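# Sort coloured parcels into matching trays with eight arms

## Task

Place every parcel inside the tray that matches its colour, lying flat on that tray's floor.

## Robot and tools

Setup: eight identical i2rt Big YAM arms, arm1 to arm8, each with six joints, a two-finger gripper and a wrist camera (armN_cam_wrist). Eight more cameras, cam_arm1 to cam_arm8, are fixed in the room. Bases, in metres in the scene frame: arm1 (-2.151,-0.606,0.766), arm2 (-0.854,-0.623,0.797), arm3 (0.435,-0.612,0.752), arm4 (1.688,-0.612,0.754), arm5 (2.165,0.644,0.790), arm6 (0.850,0.628,0.817), arm7 (-0.424,0.615,0.799), arm8 (-1.661,0.655,0.757). Each base faces along its own +x, and its yaw is given by the quaternion in the setup. The tables under the arms have their top at z=0.720. A hand reaches about 1.0 m from its joint1 axis.

Frames: there is one scene frame for everything. Its origin is on the floor and +z points up. The point called "hand" sits between the finger pads, about 1 cm behind the fingertips. The fingers point along the hand's +z and close along its y. The printed hand position can be wrong, more so at long reach. hand_target is the pose the hand would have at the joint targets it is currently holding.

Tool move: each argument is named after a robot (arm1..arm8). Each robot gets its own object, and a robot you leave out receives no new command. Inside that object:
- "joints": absolute targets by name. joint1_rad runs -2.879..2.879 and rotates the arm about its base, with positive counter-clockwise seen from above. joint2_rad runs 0..3.141 and is the shoulder: 0 is upper arm pointing back, and increasing swings it up and forward. joint3_rad runs 0..3.019 and is the elbow: 0 is folded, and increasing opens it. joint4_rad runs -1.692..1.57 and pitches the hand, with positive tilting the fingers up. joint5_rad runs -1.57..1.57 and swings the hand sideways, with positive to the arm's right. joint6_rad runs -2.094..2.094 and rolls the hand, with positive clockwise seen from behind. gripper_m runs 0..0.093 and is the absolute fingertip gap in metres.
- "target": an absolute hand pose given as 7 numbers [x, y, z, qw, qx, qy, qz], in metres in the scene frame. The hand travels in a straight line toward it, starting from its current hand_target.
- "speed": top path speed in m/s, 0.002..0.5, default 0.25. It is only allowed together with target. Turning is capped at twice this value in rad/s.
If target is present, joints may contain only gripper_m.

All motions in a call start together. All hand paths in one call finish together, at the pace of the slowest. A path lasts 0.5..10 s and no action runs longer than 15 s. Paths do not avoid obstacles or other arms. Hands lag, overshoot speed near full stretch, and often end a centimetre or more off. At each control step the commanded pose is clipped to within 100 mm and 20 degrees of the measured pose.

"cameras" is a list of camera names, or ["all"], or []. If omitted, an empty move returns every image and any other move returns none. An unknown key or camera makes the call invalid. An out-of-range value gets the call refused. After a refusal, or a stop during or blocking a call, the remaining move, wait and finished_scene calls in that reply do not run.

Other tools:
- wait(seconds 0..10, cameras): time passes and nothing new is commanded.
- zoom_image(camera, region [x0,y0,x1,y1] in pixels, at most 504x504, origin at the top-left) enlarges that camera's latest image. Images are 672x504.
- finished_scene(scene 1 or 2) ends the scene irreversibly. The goal must then hold with no help from the robots.

Reading results: the "move" line gives each robot sent a motion as "done" or its worst status. joint_status and hand_status values mean:
- off_target: stopped away from the target and possibly still pushing.
- time_out: the joint could not finish; it holds a nearby target and keeps pushing. Send it its reported position to relieve it.
- not_followed, "joint command not followed" or "pose unreachable": the self- and arm-collision check withheld the targets. The gripper part still runs, and the robot may keep retrying.

on_its_own lists uncommanded activity; "held at" in it is a target, not a reading. Robots marked "as last shown" were not commanded and repeat their old values. Joint velocities are in rad/s (the gripper in m/s), and "within noise" means stationary. Joint torques are in N m with a per-arm offset and scale; entries 3 and 4 wrap at ±28.

Gripper: when gripping a hard object at full force, the reading may be up to 0.005 m narrower than the object, or 0.002 m wider. Closed on nothing it reads 0.000-0.003. To grip firmly, command about 0.005 m below the first-contact reading. To release, command well above the reading.

Cautions: keep every object inside the work area. Do not let two robots press together hard; closing a gripper on another arm's fingers counts as that. The collision check can act too late, and it ignores fingers, housings and wrist cameras. Arms do not stop on contact and keep pushing. Pushing, stretching or holding loads heats motors: a MOTOR HOT line appears at 85 °C, and at 100 °C the arm drops for 30-60 s (limit_stop_at_motor_heat); resend the targets afterwards. Do not drop parcels, release them while moving, slam, or hit things. Loose objects may occasionally be nudged by outside forces. The scene keeps running while you think, holding the last commands. Smooth, low-effort, fast completion is better. Camera calibrations are approximate; room cameras may be off by a few degrees and millimetres.

Each tool is called after "Request:" as a command line: name --argument value for each argument, lists and objects as JSON in quotes; but a table of rows of numbers goes row by row, as --pt "numbers of a row", without its own name.

## Session

Request:
move

Scene clock: 0.00 s.
Joint torques (N m): no reading
Heat: arm1: hottest joint1_rad 32 °C; arm2: hottest joint2_rad 29 °C; arm3: hottest joint1_rad 31 °C; arm4: hottest gripper 32 °C; arm5: hottest joint6_rad 30 °C; arm6: hottest joint2_rad 30 °C; arm7: hottest joint5_rad 29 °C; arm8: hottest joint1_rad 31 °C.
Joint velocities: within noise
arm1.joint_positions: joint1_rad=-0.028 joint2_rad=+0.521 joint3_rad=+1.431 joint4_rad=-1.508 joint5_rad=+0.032 joint6_rad=-0.133 gripper_m=+0.09396
arm1.joint_status: not commanded
arm1.hand: x=-2.0073 y=-0.6778 z=+1.3083 quat_wxyz=(-0.446, -0.145, -0.870, +0.152) (m; scene frame)
arm1.hand_target: x=-2.0101 y=-0.6764 z=+1.3161 quat_wxyz=(-0.454, -0.145, -0.865, +0.155) (m; scene frame)
arm1.hand_status: not commanded
arm2.joint_positions: joint1_rad=+0.020 joint2_rad=+0.528 joint3_rad=+1.425 joint4_rad=-1.340 joint5_rad=+0.175 joint6_rad=+0.036 gripper_m=+0.09396
arm2.joint_status: not commanded
arm2.hand: x=-0.9859 y=-0.4872 z=+1.3715 quat_wxyz=(-0.230, +0.778, -0.324, -0.487) (m; scene frame)
arm2.hand_target: x=-0.9833 y=-0.4891 z=+1.3817 quat_wxyz=(-0.232, +0.772, -0.322, -0.497) (m; scene frame)
arm2.hand_status: not commanded
arm3.joint_positions: joint1_rad=+0.084 joint2_rad=+0.623 joint3_rad=+1.443 joint4_rad=-1.225 joint5_rad=+0.214 joint6_rad=-0.288 gripper_m=+0.09396
arm3.joint_status: not commanded
arm3.hand: x=+0.2458 y=-0.4641 z=+1.3420 quat_wxyz=(-0.302, +0.818, -0.155, -0.465) (m; scene frame)
arm3.hand_target: x=+0.2487 y=-0.4659 z=+1.3553 quat_wxyz=(-0.306, +0.809, -0.155, -0.477) (m; scene frame)
arm3.hand_status: not commanded
arm4.joint_positions: joint1_rad=+0.299 joint2_rad=+0.615 joint3_rad=+1.406 joint4_rad=-1.263 joint5_rad=-0.166 joint6_rad=-0.115 gripper_m=+0.09396
arm4.joint_status: not commanded
arm4.hand: x=+1.7423 y=-0.3720 z=+1.3161 quat_wxyz=(-0.394, +0.570, -0.636, -0.340) (m; scene frame)
arm4.hand_target: x=+1.7413 y=-0.3753 z=+1.3284 quat_wxyz=(-0.404, +0.566, -0.630, -0.346) (m; scene frame)
arm4.hand_status: not commanded
arm5.joint_positions: joint1_rad=-0.422 joint2_rad=+0.625 joint3_rad=+1.427 joint4_rad=-1.371 joint5_rad=+0.120 joint6_rad=-0.097 gripper_m=+0.09396
arm5.joint_status: not commanded
arm5.hand: x=+2.0004 y=+0.7998 z=+1.3402 quat_wxyz=(-0.234, +0.830, -0.279, -0.422) (m; scene frame)
arm5.hand_target: x=+2.0022 y=+0.7982 z=+1.3527 quat_wxyz=(-0.238, +0.823, -0.277, -0.434) (m; scene frame)
arm5.hand_status: not commanded
arm6.joint_positions: joint1_rad=+0.075 joint2_rad=+0.549 joint3_rad=+1.411 joint4_rad=-1.315 joint5_rad=-0.143 joint6_rad=+0.201 gripper_m=+0.09396
arm6.joint_status: not commanded
arm6.hand: x=+1.0364 y=+0.5443 z=+1.3862 quat_wxyz=(-0.531, -0.272, -0.802, +0.030) (m; scene frame)
arm6.hand_target: x=+1.0336 y=+0.5460 z=+1.3993 quat_wxyz=(-0.544, -0.268, -0.794, +0.033) (m; scene frame)
arm6.hand_status: not commanded
arm7.joint_positions: joint1_rad=-0.146 joint2_rad=+0.496 joint3_rad=+1.379 joint4_rad=-1.460 joint5_rad=-0.022 joint6_rad=+0.046 gripper_m=+0.09396
arm7.joint_status: not commanded
arm7.hand: x=-0.3012 y=+0.4957 z=+1.3304 quat_wxyz=(-0.447, -0.351, -0.807, +0.162) (m; scene frame)
arm7.hand_target: x=-0.3031 y=+0.4977 z=+1.3404 quat_wxyz=(-0.457, -0.348, -0.801, +0.166) (m; scene frame)
arm7.hand_status: not commanded
arm8.joint_positions: joint1_rad=-0.237 joint2_rad=+0.447 joint3_rad=+1.428 joint4_rad=-1.458 joint5_rad=-0.190 joint6_rad=-0.420 gripper_m=+0.09396
arm8.joint_status: not commanded
arm8.hand: x=-1.7428 y=+0.5401 z=+1.3190 quat_wxyz=(-0.160, -0.687, -0.503, +0.499) (m; scene frame)
arm8.hand_target: x=-1.7406 y=+0.5420 z=+1.3271 quat_wxyz=(-0.161, -0.682, -0.500, +0.508) (m; scene frame)
arm8.hand_status: not commanded
pictures: arm1_cam_wrist, arm2_cam_wrist, arm3_cam_wrist, arm4_cam_wrist, arm5_cam_wrist, arm6_cam_wrist, arm7_cam_wrist, arm8_cam_wrist, cam_arm1, cam_arm2, cam_arm3, cam_arm4, cam_arm5, cam_arm6, cam_arm7, cam_arm8

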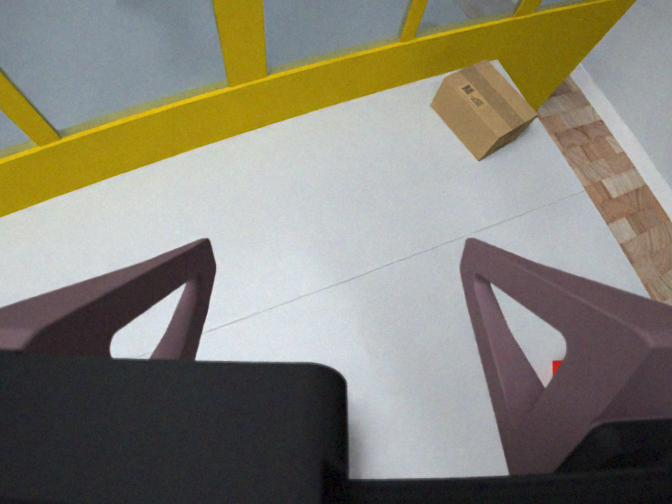

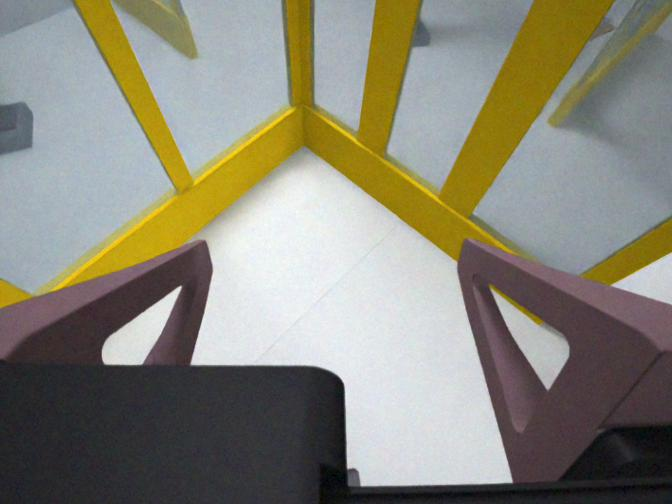

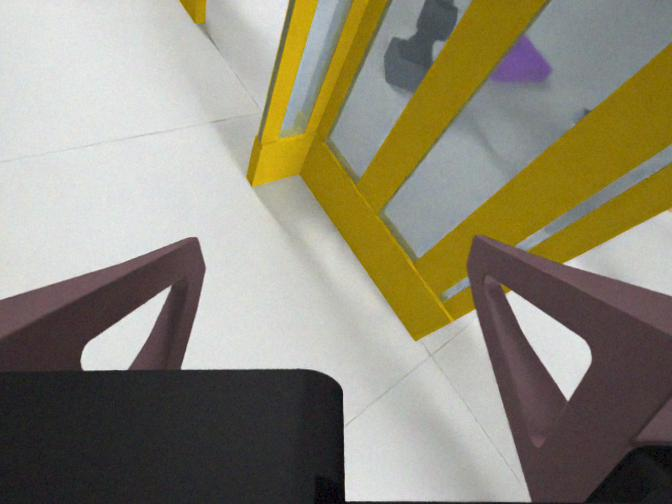

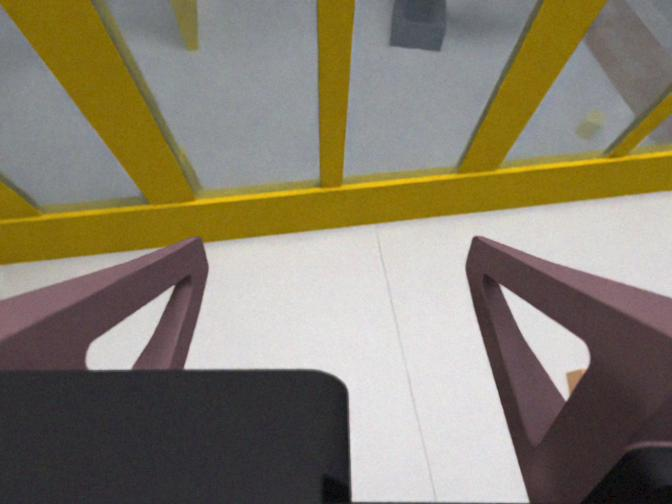

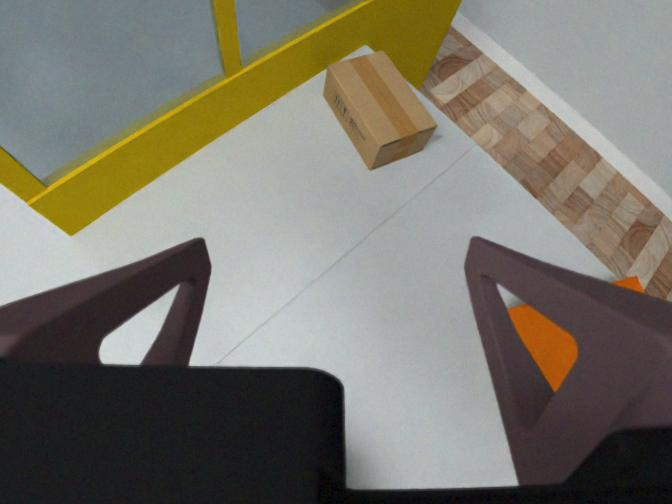

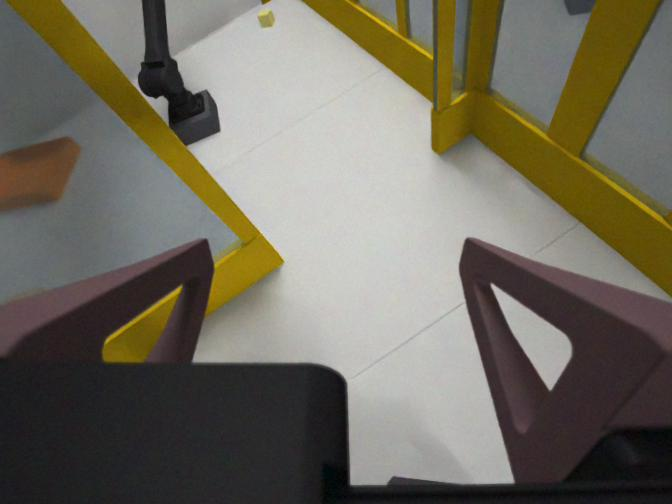

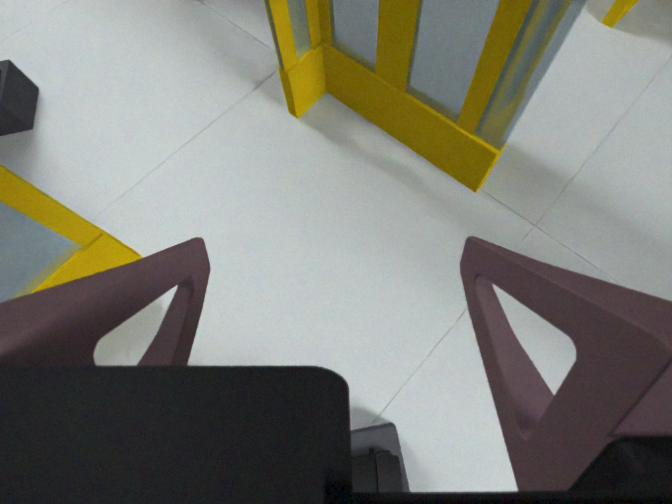

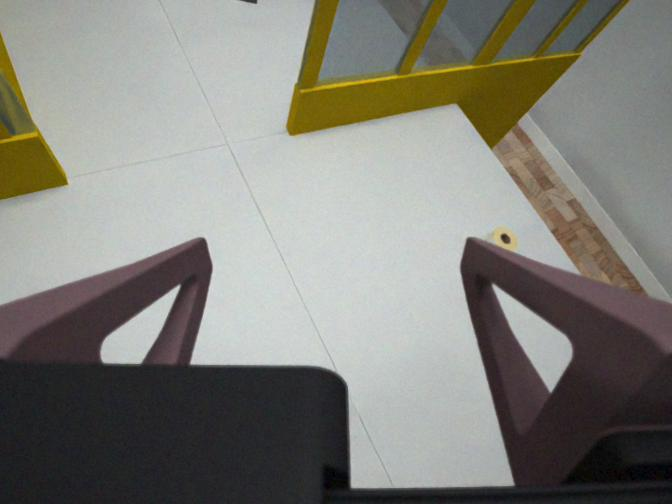

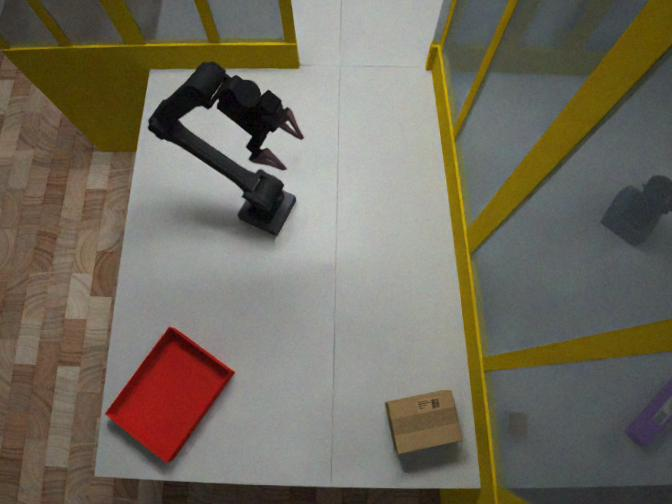

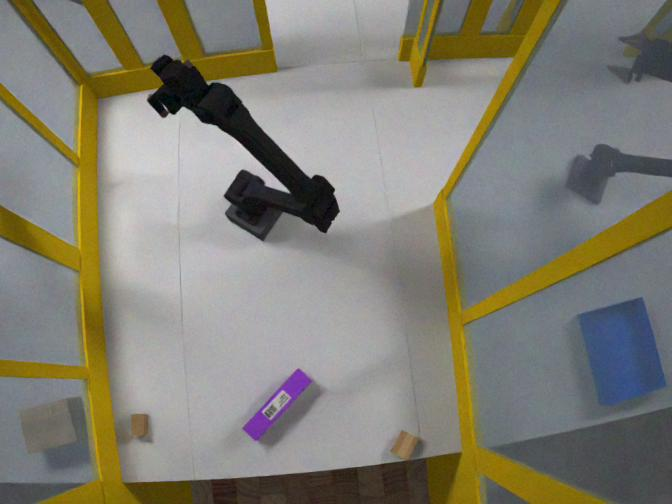

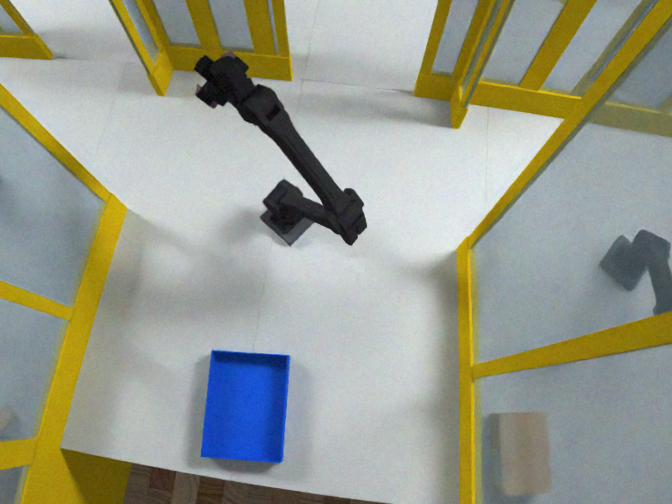

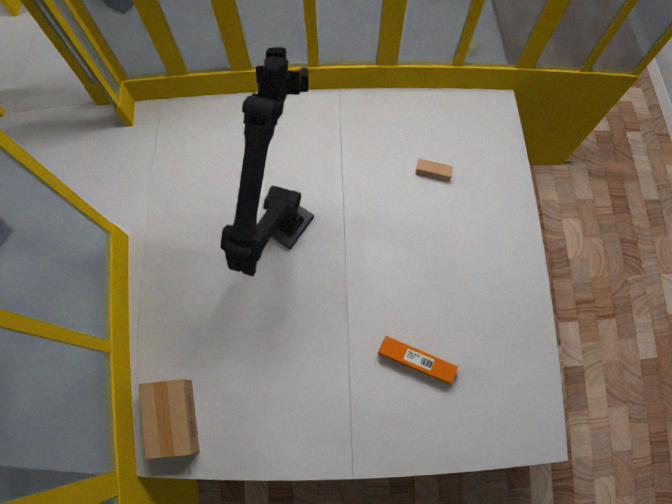

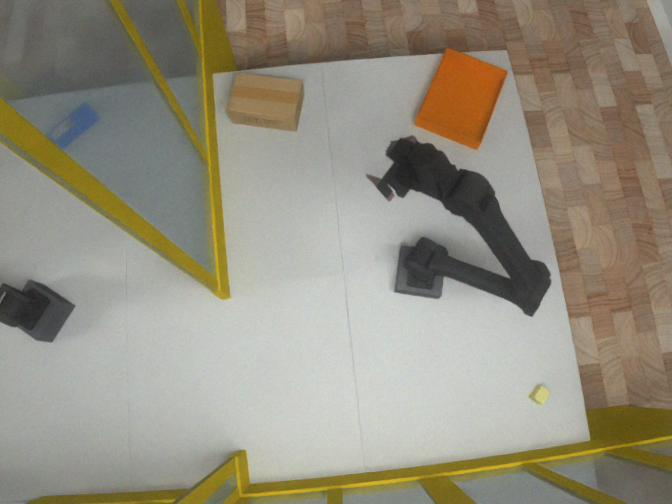

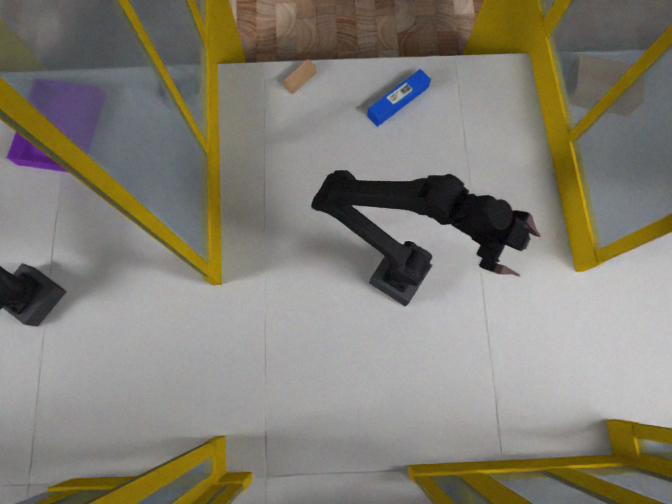

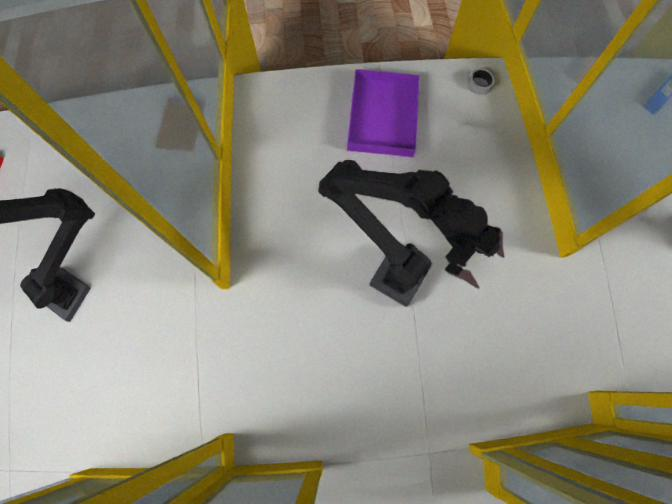

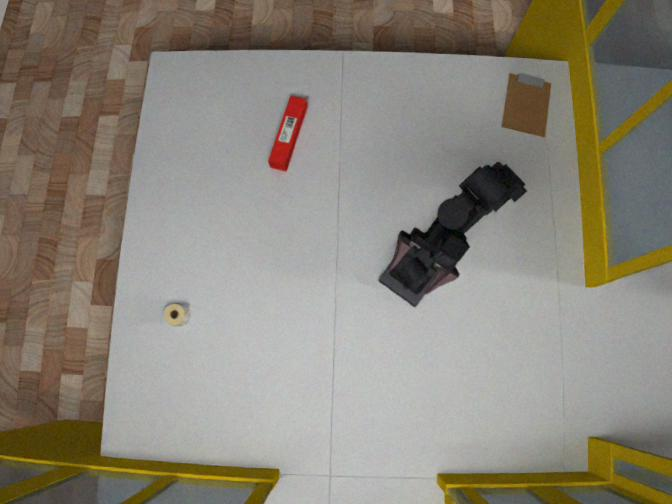

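Request:
zoom_image --camera "cam_arm6" --region '[340, 60, 460, 150]'

Request:
zoom_image --camera "cam_arm4" --region '[360, 315, 480, 405]'

Request:
zoom_image --camera "cam_arm2" --region '[217, 360, 337, 450]'

Request:
zoom_image --camera "cam_arm8" --region '[228, 87, 348, 177]'

Scaled by 4.200.

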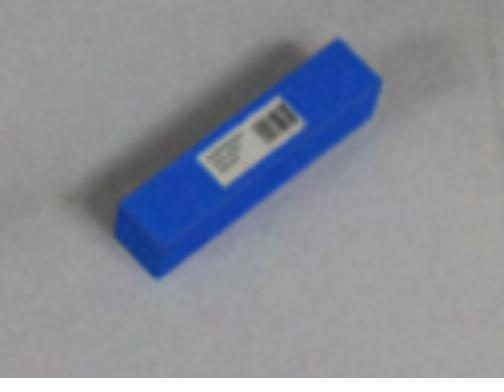

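Scaled by 4.200.

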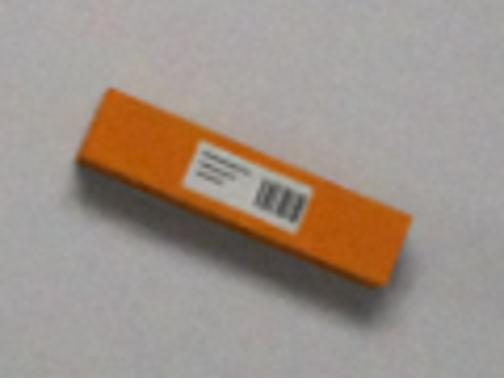

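Scaled by 4.200.

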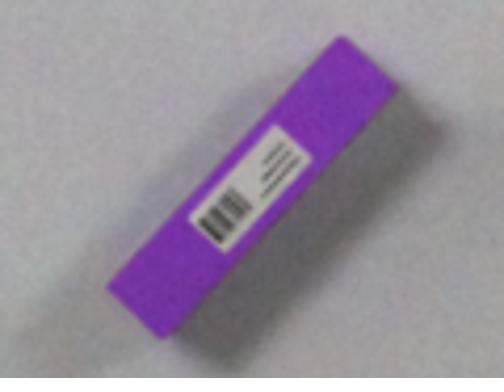

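Scaled by 4.200.

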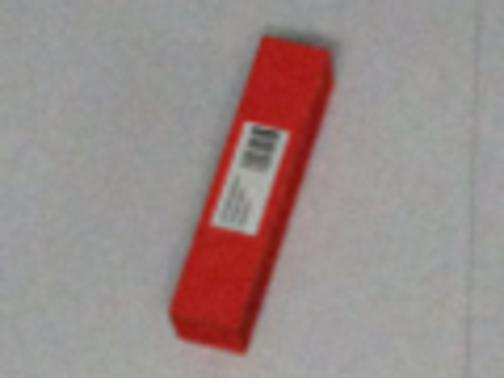

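Request:
move --arm2 '{"joints":{"joint1_rad":2.25,"joint5_rad":0,"joint6_rad":0}}' --arm6 '{"joints":{"joint1_rad":2.114,"joint5_rad":0,"joint6_rad":0}}' --arm8 '{"joints":{"joint1_rad":-1.829,"joint5_rad":0,"joint6_rad":0}}' --arm4 '{"joints":{"joint1_rad":-1.826,"joint5_rad":0,"joint6_rad":0}}' --arm7 '{"joints":{"joint1_rad":-1.007,"joint5_rad":0,"joint6_rad":0}}' --arm1 '{"joints":{"joint1_rad":1.456,"joint5_rad":0,"joint6_rad":0}}' --arm3 '{"joints":{"joint1_rad":-1.223,"joint5_rad":0,"joint6_rad":0}}' --arm5 '{"joints":{"joint1_rad":0.662,"joint5_rad":0,"joint6_rad":0}}'

Scene clock: 145.60 s.
Joint torques (N m): arm1=[2.37 4.54 8.01 1.69 -0.01 0.08] | arm2=[0.79 3.72 8.13 2.21 -0.11 -0.21] | arm3=[-1.67 0.97 9.91 1.73 -0.25 0.12] | arm4=[-1.44 2.37 10.81 1.96 -0.01 0.11] | arm5=[0.09 2.96 7.57 1.77 -0.18 0.05] | arm6=[0.15 3.66 9.13 1.72 0.1 -0.18] | arm7=[-1.03 2.37 9.8 1.48 0.04 0.02] | arm8=[1.03 6.12 8.55 1.44 0.01 0.02]
Heat: arm1: hottest joint1_rad 31 °C; arm2: hottest joint3_rad 34 °C; arm3: hottest joint1_rad 30 °C; arm4: hottest joint3_rad 41 °C; arm5: hottest joint3_rad 34 °C; arm6: hottest joint3_rad 31 °C; arm7: hottest joint3_rad 39 °C; arm8: hottest joint1_rad 30 °C.
move: arm1 done; arm2 done; arm3 done; arm4 done; arm5 done; arm6 done; arm7 done; arm8 done
Joint velocities: within noise
arm1.joint_positions: joint1_rad=+1.444 joint2_rad=+0.521 joint3_rad=+1.431 joint4_rad=-1.508 joint5_rad=+0.002 joint6_rad=-0.008 gripper_m=+0.09398
arm1.joint_status: all done
arm1.hand: x=-2.0661 y=-0.4604 z=+1.3058 quat_wxyz=(-0.408, +0.437, -0.771, -0.221) (m; scene frame)
arm1.hand_target: x=-2.0697 y=-0.4617 z=+1.3136 quat_wxyz=(-0.414, +0.436, -0.765, -0.231) (m; scene frame)
arm1.hand_status: not commanded
arm2.joint_positions: joint1_rad=+2.243 joint2_rad=+0.528 joint3_rad=+1.425 joint4_rad=-1.340 joint5_rad=+0.002 joint6_rad=+0.014 gripper_m=+0.09399
arm2.joint_status: all done
arm2.hand: x=-0.8526 y=-0.8132 z=+1.3700 quat_wxyz=(+0.382, +0.599, +0.597, -0.373) (m; scene frame)
arm2.hand_target: x=-0.8509 y=-0.8100 z=+1.3802 quat_wxyz=(+0.389, +0.587, +0.599, -0.381) (m; scene frame)
arm2.hand_status: not commanded
arm3.joint_positions: joint1_rad=-1.210 joint2_rad=+0.623 joint3_rad=+1.443 joint4_rad=-1.225 joint5_rad=+0.004 joint6_rad=-0.016 gripper_m=+0.09398
arm3.joint_status: all done
arm3.hand: x=+0.4924 y=-0.3824 z=+1.3423 quat_wxyz=(-0.442, +0.516, -0.653, -0.334) (m; scene frame)
arm3.hand_target: x=+0.4940 y=-0.3864 z=+1.3557 quat_wxyz=(-0.450, +0.502, -0.654, -0.343) (m; scene frame)
arm3.hand_status: not commanded
arm4.joint_positions: joint1_rad=-1.810 joint2_rad=+0.615 joint3_rad=+1.406 joint4_rad=-1.263 joint5_rad=-0.002 joint6_rad=-0.008 gripper_m=+0.09399
arm4.joint_status: all done
arm4.hand: x=+1.8507 y=-0.7871 z=+1.3178 quat_wxyz=(-0.471, -0.348, -0.779, +0.224) (m; scene frame)
arm4.hand_target: x=+1.8455 y=-0.7870 z=+1.3301 quat_wxyz=(-0.481, -0.354, -0.768, +0.232) (m; scene frame)
arm4.hand_status: not commanded
arm5.joint_positions: joint1_rad=+0.655 joint2_rad=+0.625 joint3_rad=+1.427 joint4_rad=-1.371 joint5_rad=+0.001 joint6_rad=-0.010 gripper_m=+0.09397
arm5.joint_status: all done
arm5.hand: x=+1.9525 y=+0.5540 z=+1.3379 quat_wxyz=(+0.089, +0.861, +0.177, -0.469) (m; scene frame)
arm5.hand_target: x=+1.9554 y=+0.5532 z=+1.3504 quat_wxyz=(+0.096, +0.854, +0.175, -0.481) (m; scene frame)
arm5.hand_status: not commanded
arm6.joint_positions: joint1_rad=+2.104 joint2_rad=+0.549 joint3_rad=+1.411 joint4_rad=-1.315 joint5_rad=-0.002 joint6_rad=+0.008 gripper_m=+0.09399
arm6.joint_status: all done
arm6.hand: x=+0.8679 y=+0.8317 z=+1.3855 quat_wxyz=(-0.388, +0.571, -0.626, -0.361) (m; scene frame)
arm6.hand_target: x=+0.8659 y=+0.8286 z=+1.3986 quat_wxyz=(-0.398, +0.571, -0.615, -0.370) (m; scene frame)
arm6.hand_status: not commanded
arm7.joint_positions: joint1_rad=-0.998 joint2_rad=+0.496 joint3_rad=+1.379 joint4_rad=-1.460 joint5_rad=-0.002 joint6_rad=+0.009 gripper_m=+0.09397
arm7.joint_status: all done
arm7.hand: x=-0.4349 y=+0.4441 z=+1.3303 quat_wxyz=(-0.327, -0.645, -0.599, +0.346) (m; scene frame)
arm7.hand_target: x=-0.4366 y=+0.4470 z=+1.3403 quat_wxyz=(-0.330, -0.641, -0.594, +0.357) (m; scene frame)
arm7.hand_status: not commanded
arm8.joint_positions: joint1_rad=-1.822 joint2_rad=+0.447 joint3_rad=+1.428 joint4_rad=-1.458 joint5_rad=-0.003 joint6_rad=-0.008 gripper_m=+0.09398
arm8.joint_status: all done
arm8.hand: x=-1.7532 y=+0.7622 z=+1.3173 quat_wxyz=(+0.217, -0.779, +0.352, +0.472) (m; scene frame)
arm8.hand_target: x=-1.7502 y=+0.7609 z=+1.3255 quat_wxyz=(+0.221, -0.771, +0.356, +0.480) (m; scene frame)
arm8.hand_status: not commanded
camera_calibration:
arm1_cam_wrist: T_world_to_cam=[[0.850863, -0.525388, 0.000451354, 1.5165], [-0.492704, -0.798229, -0.346515, -0.928264], [0.182415, 0.294614, -0.938044, 1.86407], [0, 0, 0, 1]] pos_world=[-2.08773, -0.493398, 1.42624]
arm2_cam_wrist: T_world_to_cam=[[-0.999889, 0.00995929, -0.0110581, -0.830469], [0.0140589, 0.875821, -0.482432, 1.38956], [0.00488027, -0.482534, -0.875864, 0.932299], [0, 0, 0, 1]] pos_world=[-0.854463, -0.758871, 1.47775]
arm3_cam_wrist: T_world_to_cam=[[0.96693, -0.25431, 0.0192812, -0.60042], [-0.206845, -0.826192, -0.524043, 0.495272], [0.1492, 0.502725, -0.851473, 1.38567], [0, 0, 0, 1]] pos_world=[0.476267, -0.440116, 1.45098]
arm4_cam_wrist: T_world_to_cam=[[-0.75524, -0.654264, 0.0393897, 0.828324], [-0.594964, 0.659092, -0.460017, 2.23086], [0.275011, -0.370858, -0.887036, 0.492907], [0, 0, 0, 1]] pos_world=[1.81731, -0.7456, 1.43083]
arm5_cam_wrist: T_world_to_cam=[[-0.378486, 0.925582, 0.00678017, 0.218197], [0.855985, 0.352795, -0.377923, -1.35358], [-0.352191, -0.137235, -0.925812, 2.12646], [0, 0, 0, 1]] pos_world=[1.99014, 0.5674, 1.45567]
arm6_cam_wrist: T_world_to_cam=[[0.995994, -0.0894138, 0.000790837, -0.792543], [-0.0778665, -0.871648, -0.483908, 1.46881], [0.0439574, 0.481908, -0.875118, 0.897811], [0, 0, 0, 1]] pos_world=[0.864273, 0.776754, 1.49708]
arm7_cam_wrist: T_world_to_cam=[[-0.997279, 0.0725983, 0.0128332, -0.486169], [0.062513, 0.924993, -0.374807, 0.12129], [-0.039081, -0.372985, -0.927014, 1.50313], [0, 0, 0, 1]] pos_world=[-0.433684, 0.483749, 1.44512]
arm8_cam_wrist: T_world_to_cam=[[0.748013, 0.663668, -0.00455497, 0.812508], [0.593103, -0.671529, -0.444159, 2.14106], [-0.297833, 0.329535, -0.895937, 0.527445], [0, 0, 0, 1]] pos_world=[-1.72055, 0.724736, 1.42723]

Request:
move --arm2 '{"target":[-0.843,-1.275,0.92,0,0.940,0.342,0]}' --arm6 '{"target":[0.906,1.381,0.92,0,-0.3256,0.9455,0]}' --arm8 '{"target":[-2.079,1.145,0.92,0,-0.6245,0.781,0]}' --arm4 '{"target":[2.134,-1.146,0.92,0,0.2079,0.978,0]}' --cameras '["arm2_cam_wrist","arm4_cam_wrist","arm6_cam_wrist","arm8_cam_wrist"]'

Scene clock: 161.73 s.
Joint torques (N m): arm1=[2.49 4.48 8.03 1.66 -0.01 0.06] | arm2=[-0.21 -23.59 11.89 0.06 -0.07 0.09] | arm3=[-1.73 1.03 9.92 1.69 -0.25 0.13] | arm4=[0.91 -18.08 15.32 -0.29 -0.02 -0.03] | arm5=[-0.09 2.9 7.42 1.77 -0.18 0.01] | arm6=[-1.26 -19.84 12.96 -0.23 0.04 0] | arm7=[-1.14 2.32 9.8 1.46 0.03 0.02] | arm8=[1.32 -19.72 14.17 -0.58 -0.11 0.03]
Heat: arm1: hottest joint1_rad 31 °C; arm2: hottest joint3_rad 34 °C; arm3: hottest joint1_rad 30 °C; arm4: hottest joint3_rad 42 °C; arm5: hottest joint3_rad 34 °C; arm6: hottest joint3_rad 32 °C; arm7: hottest joint3_rad 39 °C; arm8: hottest joint3_rad 31 °C.
move: arm2 off_target; arm4 off_target; arm6 off_target; arm8 off_target
Joint velocities: within noise
arm1, arm3, arm5, arm7: as last shown
arm2.joint_positions: joint1_rad=+2.254 joint2_rad=+2.096 joint3_rad=+1.913 joint4_rad=-1.419 joint5_rad=+0.003 joint6_rad=+0.875 gripper_m=+0.09399
arm2.joint_status: not commanded
arm2.hand: x=-0.8408 y=-1.2612 z=+0.9052 quat_wxyz=(-0.016, +0.936, +0.351, +0.004) (m; scene frame)
arm2.hand_target: x=-0.8430 y=-1.2742 z=+0.9202 quat_wxyz=(+0.000, +0.940, +0.342, +0.000) (m; scene frame)
arm2.hand_status: off_target (0.020 m and 2.2 deg from the pose sent, 0.645 m and 79.8 deg at the start)
arm4.joint_positions: joint1_rad=-1.849 joint2_rad=+2.228 joint3_rad=+2.278 joint4_rad=-1.641 joint5_rad=-0.018 joint6_rad=-0.454 gripper_m=+0.09399
arm4.joint_status: not commanded
arm4.hand: x=+2.1182 y=-1.1422 z=+0.9159 quat_wxyz=(+0.007, -0.220, -0.976, -0.007) (m; scene frame)
arm4.hand_target: x=+2.1335 y=-1.1451 z=+0.9200 quat_wxyz=(-0.001, -0.208, -0.978, +0.001) (m; scene frame)
arm4.hand_status: off_target (0.017 m and 1.8 deg from the pose sent, 0.606 m and 67.0 deg at the start)
arm6.joint_positions: joint1_rad=+2.124 joint2_rad=+2.526 joint3_rad=+2.635 joint4_rad=-1.698 joint5_rad=+0.002 joint6_rad=+0.825 gripper_m=+0.09398
arm6.joint_status: not commanded
arm6.hand: x=+0.8989 y=+1.3721 z=+0.9070 quat_wxyz=(+0.003, +0.334, -0.942, +0.008) (m; scene frame)
arm6.hand_target: x=+0.9061 y=+1.3798 z=+0.9200 quat_wxyz=(-0.003, +0.326, -0.945, -0.008) (m; scene frame)
arm6.hand_status: off_target (0.017 m and 1.5 deg from the pose sent, 0.721 m and 77.8 deg at the start; a joint's target at an end of its range on 28 of 134 steps)
arm8.joint_positions: joint1_rad=-1.822 joint2_rad=+2.048 joint3_rad=+1.955 joint4_rad=-1.500 joint5_rad=+0.004 joint6_rad=+0.921 gripper_m=+0.09398
arm8.joint_status: not commanded
arm8.hand: x=-2.0734 y=+1.1331 z=+0.9115 quat_wxyz=(+0.002, -0.630, +0.776, -0.011) (m; scene frame)
arm8.hand_target: x=-2.0785 y=+1.1445 z=+0.9200 quat_wxyz=(+0.000, -0.625, +0.781, +0.001) (m; scene frame)
arm8.hand_status: off_target (0.016 m and 1.6 deg from the pose sent, 0.641 m and 80.9 deg at the start)
pictures: arm2_cam_wrist, arm4_cam_wrist, arm6_cam_wrist, arm8_cam_wrist
camera_calibration:
arm2_cam_wrist: T_world_to_cam=[[-0.65348, 0.755889, 0.0399464, 0.366526], [0.621732, 0.5059, 0.597925, 0.623854], [0.431756, 0.415568, -0.800556, 1.73238], [0, 0, 0, 1]] pos_world=[-0.896317, -1.31258, 0.999207]
arm4_cam_wrist: T_world_to_cam=[[-0.415709, -0.909498, 0.00038406, -0.161212], [-0.731048, 0.334395, 0.594767, 1.39045], [-0.541068, 0.246969, -0.803898, 2.28938], [0, 0, 0, 1]] pos_world=[2.18818, -1.17699, 1.0135]
arm6_cam_wrist: T_world_to_cam=[[0.635456, -0.771857, 0.0208023, 0.467562], [-0.634372, -0.506529, 0.583952, 0.741452], [-0.440191, -0.384272, -0.811521, 1.78329], [0, 0, 0, 1]] pos_world=[0.958228, 1.42173, 1.00448]
arm8_cam_wrist: T_world_to_cam=[[0.977422, -0.211074, 0.0096995, 2.25791], [-0.174538, -0.780657, 0.600092, -0.0200378], [-0.119092, -0.588236, -0.799872, 1.26925], [0, 0, 0, 1]] pos_world=[-2.05927, 1.20756, 1.00536]

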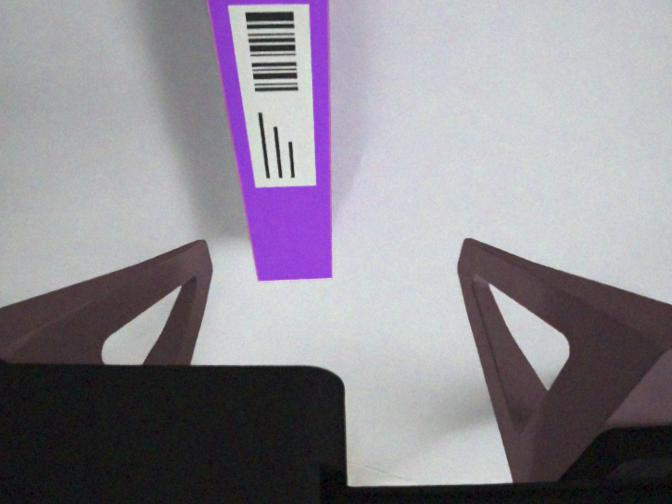

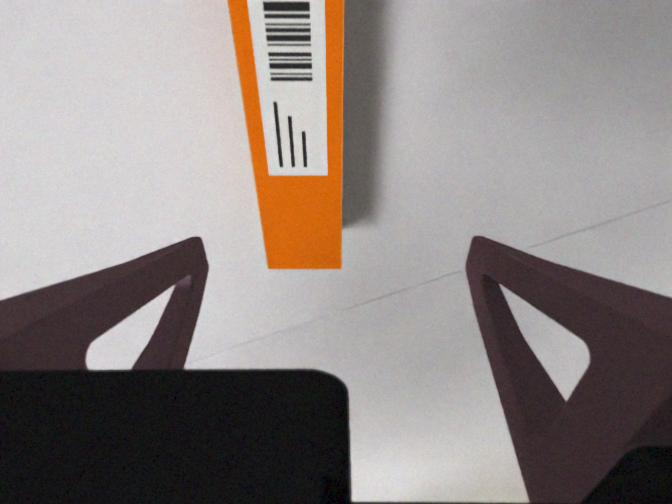

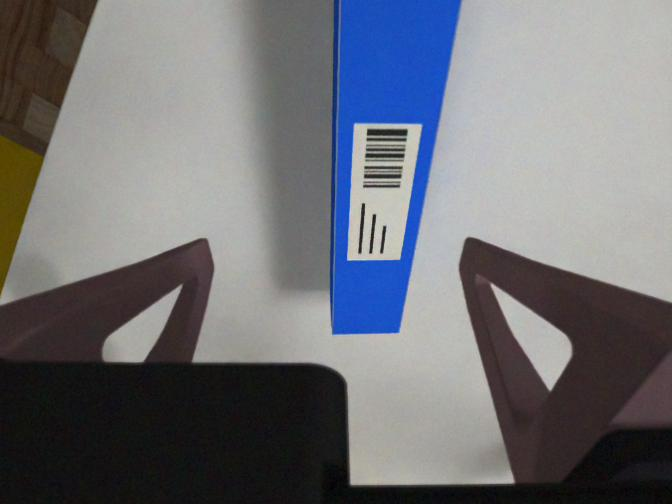

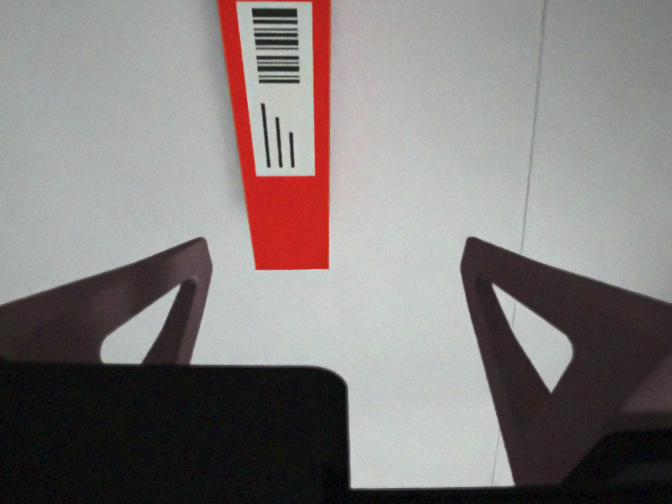

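Request:
move --arm2 '{"target":[-0.839,-1.307,0.855,0,0.940,0.342,0]}' --arm6 '{"target":[0.906,1.339,0.868,0,-0.3256,0.9455,0]}' --arm8 '{"target":[-2.105,1.171,0.85,0,-0.6245,0.781,0]}' --arm4 '{"target":[2.162,-1.135,0.846,0,0.2079,0.978,0]}' --cameras '["arm2_cam_wrist","arm4_cam_wrist","arm6_cam_wrist","arm8_cam_wrist"]'

Scene clock: 229.47 s.
Joint torques (N m): arm1=[2.02 4.25 7.98 1.73 0.02 0.09] | arm2=[0.21 -25.99 11.58 0.69 -0.06 0.1] | arm3=[-1.55 0.97 9.88 1.72 -0.26 0.13] | arm4=[0.21 -19.55 10.89 0.65 -0.05 0.11] | arm5=[-0.21 3.25 7.46 1.74 -0.19 0.05] | arm6=[-1.44 -21.36 8.58 0.43 0.04 -0.04] | arm7=[-1.2 2.2 9.76 1.46 0.03 0.03] | arm8=[1.61 -21.95 13.83 -0.12 -0.12 0.06]
Heat: arm1: hottest joint3_rad 32 °C; arm2: hottest joint3_rad 42 °C; arm3: hottest joint1_rad 30 °C; arm4: hottest joint3_rad 50 °C; arm5: hottest joint3_rad 35 °C; arm6: hottest joint3_rad 39 °C; arm7: hottest joint3_rad 40 °C; arm8: hottest joint3_rad 39 °C.
move: arm2 off_target; arm4 off_target; arm6 off_target; arm8 off_target
Joint velocities: within noise
arm1, arm3, arm5, arm7: as last shown
arm2.joint_positions: joint1_rad=+2.254 joint2_rad=+2.241 joint3_rad=+1.973 joint4_rad=-1.363 joint5_rad=+0.003 joint6_rad=+0.880 gripper_m=+0.09399
arm2.joint_status: not commanded
arm2.hand: x=-0.8401 y=-1.2866 z=+0.8353 quat_wxyz=(-0.029, +0.937, +0.349, +0.009) (m; scene frame)
arm2.hand_target: x=-0.8390 y=-1.3057 z=+0.8555 quat_wxyz=(+0.000, +0.940, +0.342, +0.000) (m; scene frame)
arm2.hand_status: off_target (0.028 m and 3.6 deg from the pose sent, 0.068 m and 2.2 deg at the start)
arm4.joint_positions: joint1_rad=-1.798 joint2_rad=+2.284 joint3_rad=+2.219 joint4_rad=-1.506 joint5_rad=-0.017 joint6_rad=-0.429 gripper_m=+0.09399
arm4.joint_status: not commanded
arm4.hand: x=+2.1559 y=-1.1345 z=+0.8546 quat_wxyz=(+0.000, -0.207, -0.978, -0.001) (m; scene frame)
arm4.hand_target: x=+2.1618 y=-1.1348 z=+0.8461 quat_wxyz=(+0.000, -0.208, -0.978, +0.000) (m; scene frame)
arm4.hand_status: off_target (0.011 m and 0.2 deg from the pose sent, 0.083 m and 1.8 deg at the start)
arm6.joint_positions: joint1_rad=+2.122 joint2_rad=+2.374 joint3_rad=+2.189 joint4_rad=-1.431 joint5_rad=+0.002 joint6_rad=+0.825 gripper_m=+0.09399
arm6.joint_status: not commanded
arm6.hand: x=+0.8982 y=+1.3324 z=+0.8456 quat_wxyz=(+0.008, +0.333, -0.943, +0.021) (m; scene frame)
arm6.hand_target: x=+0.9061 y=+1.3387 z=+0.8681 quat_wxyz=(+0.000, +0.325, -0.946, +0.000) (m; scene frame)
arm6.hand_status: off_target (0.025 m and 2.8 deg from the pose sent, 0.052 m and 1.5 deg at the start)
arm8.joint_positions: joint1_rad=-1.822 joint2_rad=+2.200 joint3_rad=+2.011 joint4_rad=-1.429 joint5_rad=+0.003 joint6_rad=+0.925 gripper_m=+0.09398
arm8.joint_status: not commanded
arm8.hand: x=-2.0944 y=+1.1572 z=+0.8362 quat_wxyz=(+0.002, -0.628, +0.777, -0.024) (m; scene frame)
arm8.hand_target: x=-2.1044 y=+1.1702 z=+0.8502 quat_wxyz=(+0.000, -0.625, +0.781, +0.000) (m; scene frame)
arm8.hand_status: off_target (0.022 m and 2.8 deg from the pose sent, 0.079 m and 1.6 deg at the start)
pictures: arm2_cam_wrist, arm4_cam_wrist, arm6_cam_wrist, arm8_cam_wrist
camera_calibration:
arm2_cam_wrist: T_world_to_cam=[[-0.649683, 0.757704, 0.0616196, 0.376429], [0.624486, 0.485716, 0.611635, 0.643098], [0.433508, 0.435849, -0.788737, 1.70437], [0, 0, 0, 1]] pos_world=[-0.895907, -1.34043, 0.927767]
arm4_cam_wrist: T_world_to_cam=[[-0.392177, -0.919838, 0.0098166, -0.209084], [-0.74598, 0.32426, 0.581695, 1.48383], [-0.538248, 0.220804, -0.813348, 2.23089], [0, 0, 0, 1]] pos_world=[2.22568, -1.16606, 0.953409]
arm6_cam_wrist: T_world_to_cam=[[0.633169, -0.772923, 0.0410732, 0.42494], [-0.634773, -0.488169, 0.598961, 0.719988], [-0.4429, -0.405316, -0.799724, 1.73845], [0, 0, 0, 1]] pos_world=[0.957929, 1.38454, 0.941581]
arm8_cam_wrist: T_world_to_cam=[[0.97622, -0.214739, 0.0297017, 2.2693], [-0.187628, -0.768329, 0.611937, -0.0113173], [-0.108586, -0.602957, -0.790349, 1.25182], [0, 0, 0, 1]] pos_world=[-2.08153, 1.23341, 0.9289]

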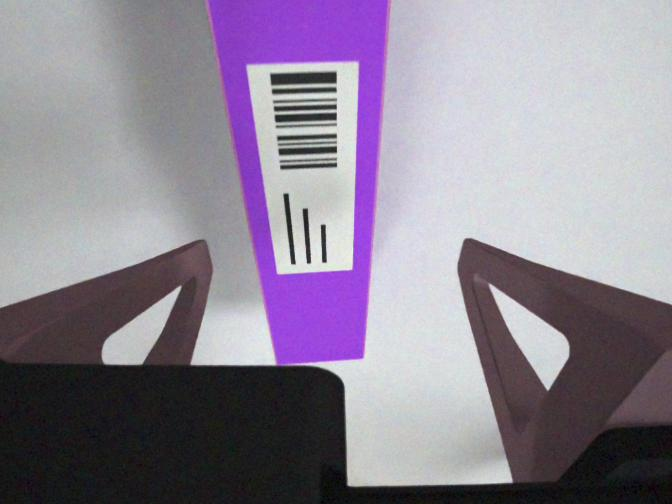

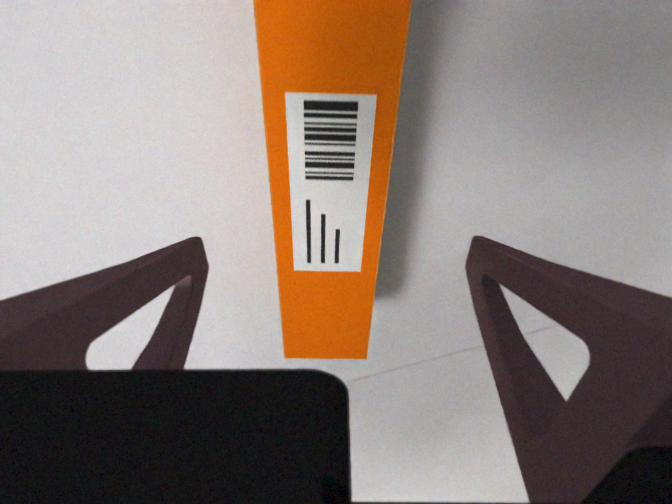

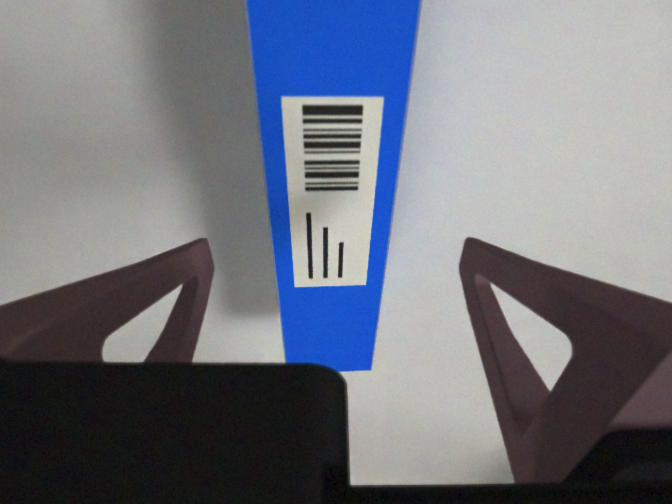

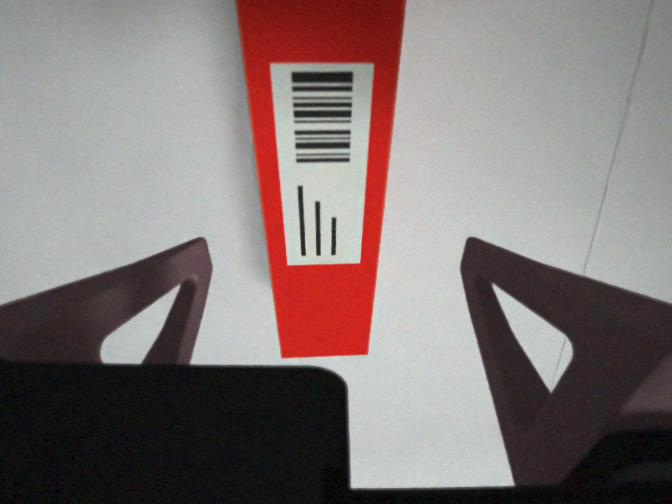

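Request:
move --arm2 '{"target":[-0.836,-1.316,0.777,0,0.940,0.342,0]}' --arm6 '{"target":[0.906,1.339,0.788,0,-0.3256,0.9455,0]}' --arm8 '{"target":[-2.112,1.174,0.775,0,-0.6245,0.781,0]}' --arm4 '{"target":[2.155,-1.135,0.757,0,0.2079,0.978,0]}' --cameras '["arm2_cam_wrist","arm4_cam_wrist","arm6_cam_wrist","arm8_cam_wrist"]'

Scene clock: 247.53 s.
Joint torques (N m): arm1=[2.37 4.31 7.92 1.81 0.01 0.09] | arm2=[0.56 -26.7 8.94 0.88 -0.05 0.09] | arm3=[-1.73 1.08 9.92 1.7 -0.25 0.13] | arm4=[-0.38 -19.49 10.07 0.73 -0.05 0.07] | arm5=[-0.03 3.19 7.5 1.85 -0.17 0.01] | arm6=[-1.49 -18.67 8.36 0.53 0.04 -0.04] | arm7=[-0.97 2.43 9.78 1.48 0.02 0.04] | arm8=[2.08 -21.95 9.74 0.17 -0.11 0.04]
Heat: arm1: hottest joint3_rad 32 °C; arm2: hottest joint3_rad 40 °C; arm3: hottest joint1_rad 30 °C; arm4: hottest joint3_rad 47 °C; arm5: hottest joint3_rad 35 °C; arm6: hottest joint2_rad 39 °C; arm7: hottest joint3_rad 40 °C; arm8: hottest joint3_rad 38 °C.
move: arm2 off_target; arm4 off_target; arm6 done; arm8 done
Joint velocities: within noise
arm1, arm3, arm5, arm7: as last shown
arm2.joint_positions: joint1_rad=+2.254 joint2_rad=+2.337 joint3_rad=+1.973 joint4_rad=-1.236 joint5_rad=+0.002 joint6_rad=+0.885 gripper_m=+0.09399
arm2.joint_status: not commanded
arm2.hand: x=-0.8396 y=-1.3058 z=+0.7709 quat_wxyz=(-0.015, +0.938, +0.347, +0.004) (m; scene frame)
arm2.hand_target: x=-0.8359 y=-1.3156 z=+0.7771 quat_wxyz=(+0.000, +0.940, +0.342, +0.000) (m; scene frame)
arm2.hand_status: off_target (0.012 m and 1.9 deg from the pose sent, 0.065 m and 3.6 deg at the start)
arm4.joint_positions: joint1_rad=-1.798 joint2_rad=+2.323 joint3_rad=+2.059 joint4_rad=-1.303 joint5_rad=-0.017 joint6_rad=-0.429 gripper_m=+0.09399
arm4.joint_status: not commanded
arm4.hand: x=+2.1536 y=-1.1339 z=+0.7683 quat_wxyz=(-0.002, -0.207, -0.978, +0.000) (m; scene frame)
arm4.hand_target: x=+2.1548 y=-1.1348 z=+0.7572 quat_wxyz=(+0.000, -0.208, -0.978, +0.000) (m; scene frame)
arm4.hand_status: off_target (0.011 m and 0.2 deg from the pose sent, 0.098 m and 0.2 deg at the start)
arm6.joint_positions: joint1_rad=+2.122 joint2_rad=+2.402 joint3_rad=+2.094 joint4_rad=-1.273 joint5_rad=+0.002 joint6_rad=+0.825 gripper_m=+0.09398
arm6.joint_status: not commanded
arm6.hand: x=+0.8984 y=+1.3355 z=+0.7909 quat_wxyz=(+0.001, +0.333, -0.943, +0.005) (m; scene frame)
arm6.hand_target: x=+0.9061 y=+1.3389 z=+0.7881 quat_wxyz=(+0.000, +0.325, -0.946, +0.000) (m; scene frame)
arm6.hand_status: done (0.009 m and 1.1 deg from the pose sent, 0.058 m and 2.8 deg at the start)
arm7.joint_positions: joint1_rad=-0.998 joint2_rad=+0.496 joint3_rad=+1.379 joint4_rad=-1.460 joint5_rad=-0.002 joint6_rad=+0.008 gripper_m=+0.09397
arm7.hand: x=-0.4349 y=+0.4441 z=+1.3303 quat_wxyz=(-0.327, -0.644, -0.599, +0.346) (m; scene frame)
arm8.joint_positions: joint1_rad=-1.822 joint2_rad=+2.267 joint3_rad=+1.990 joint4_rad=-1.292 joint5_rad=+0.003 joint6_rad=+0.930 gripper_m=+0.09398
arm8.joint_status: not commanded
arm8.hand: x=-2.1083 y=+1.1732 z=+0.7837 quat_wxyz=(+0.001, -0.627, +0.779, +0.000) (m; scene frame)
arm8.hand_target: x=-2.1120 y=+1.1739 z=+0.7752 quat_wxyz=(+0.000, -0.625, +0.781, +0.000) (m; scene frame)
arm8.hand_status: done (0.009 m and 0.4 deg from the pose sent, 0.066 m and 2.8 deg at the start)
pictures: arm2_cam_wrist, arm4_cam_wrist, arm6_cam_wrist, arm8_cam_wrist
camera_calibration:
arm2_cam_wrist: T_world_to_cam=[[-0.646565, 0.761916, 0.037918, 0.421615], [0.626055, 0.501559, 0.59707, 0.724712], [0.435899, 0.409784, -0.801292, 1.63934], [0, 0, 0, 1]] pos_world=[-0.895697, -1.3565, 0.864902]
arm4_cam_wrist: T_world_to_cam=[[-0.392086, -0.919851, 0.0119731, -0.210372], [-0.747901, 0.326316, 0.578068, 1.54129], [-0.535643, 0.217697, -0.815901, 2.15205], [0, 0, 0, 1]] pos_world=[2.22298, -1.16495, 0.867412]
arm6_cam_wrist: T_world_to_cam=[[0.633048, -0.773958, 0.0154549, 0.451241], [-0.636226, -0.508811, 0.579938, 0.798266], [-0.440984, -0.376961, -0.814514, 1.6681], [0, 0, 0, 1]] pos_world=[0.957827, 1.38422, 0.888776]
arm8_cam_wrist: T_world_to_cam=[[0.975545, -0.219634, -0.00858972, 2.32215], [-0.172478, -0.789148, 0.589489, 0.104475], [-0.13625, -0.573591, -0.807731, 1.13921], [0, 0, 0, 1]] pos_world=[-2.09213, 1.24591, 0.878533]

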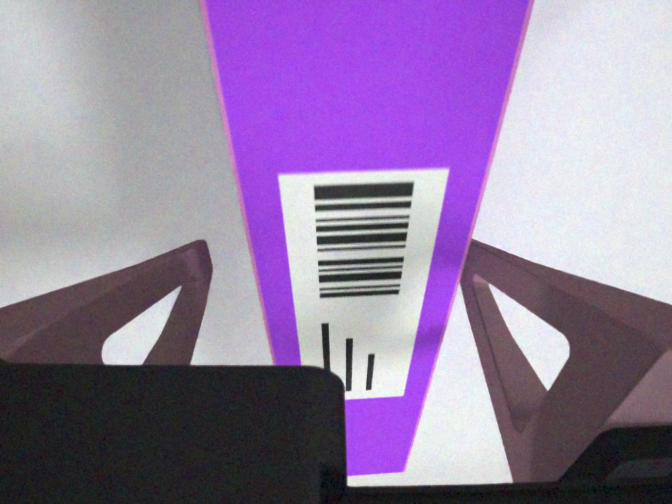

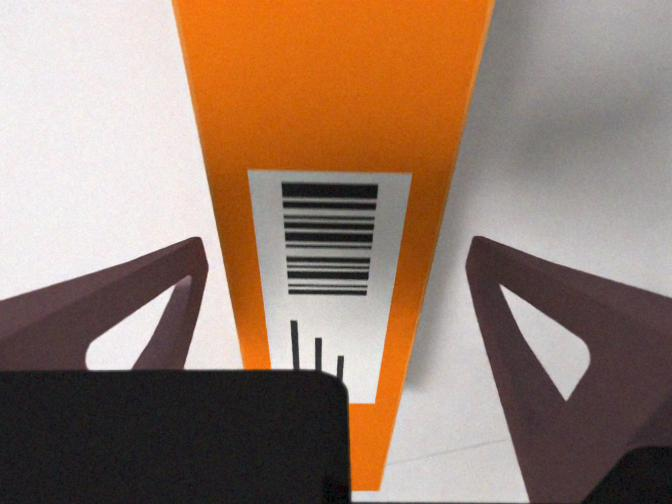

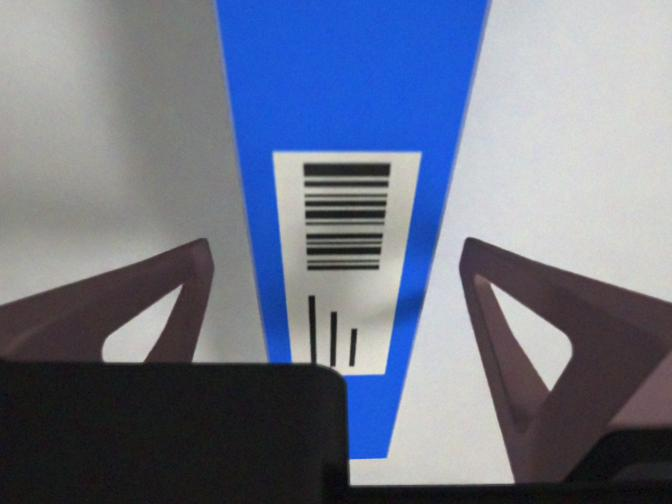

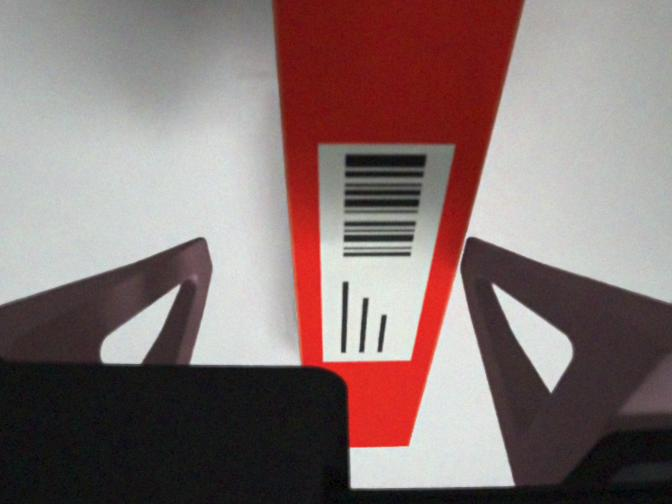

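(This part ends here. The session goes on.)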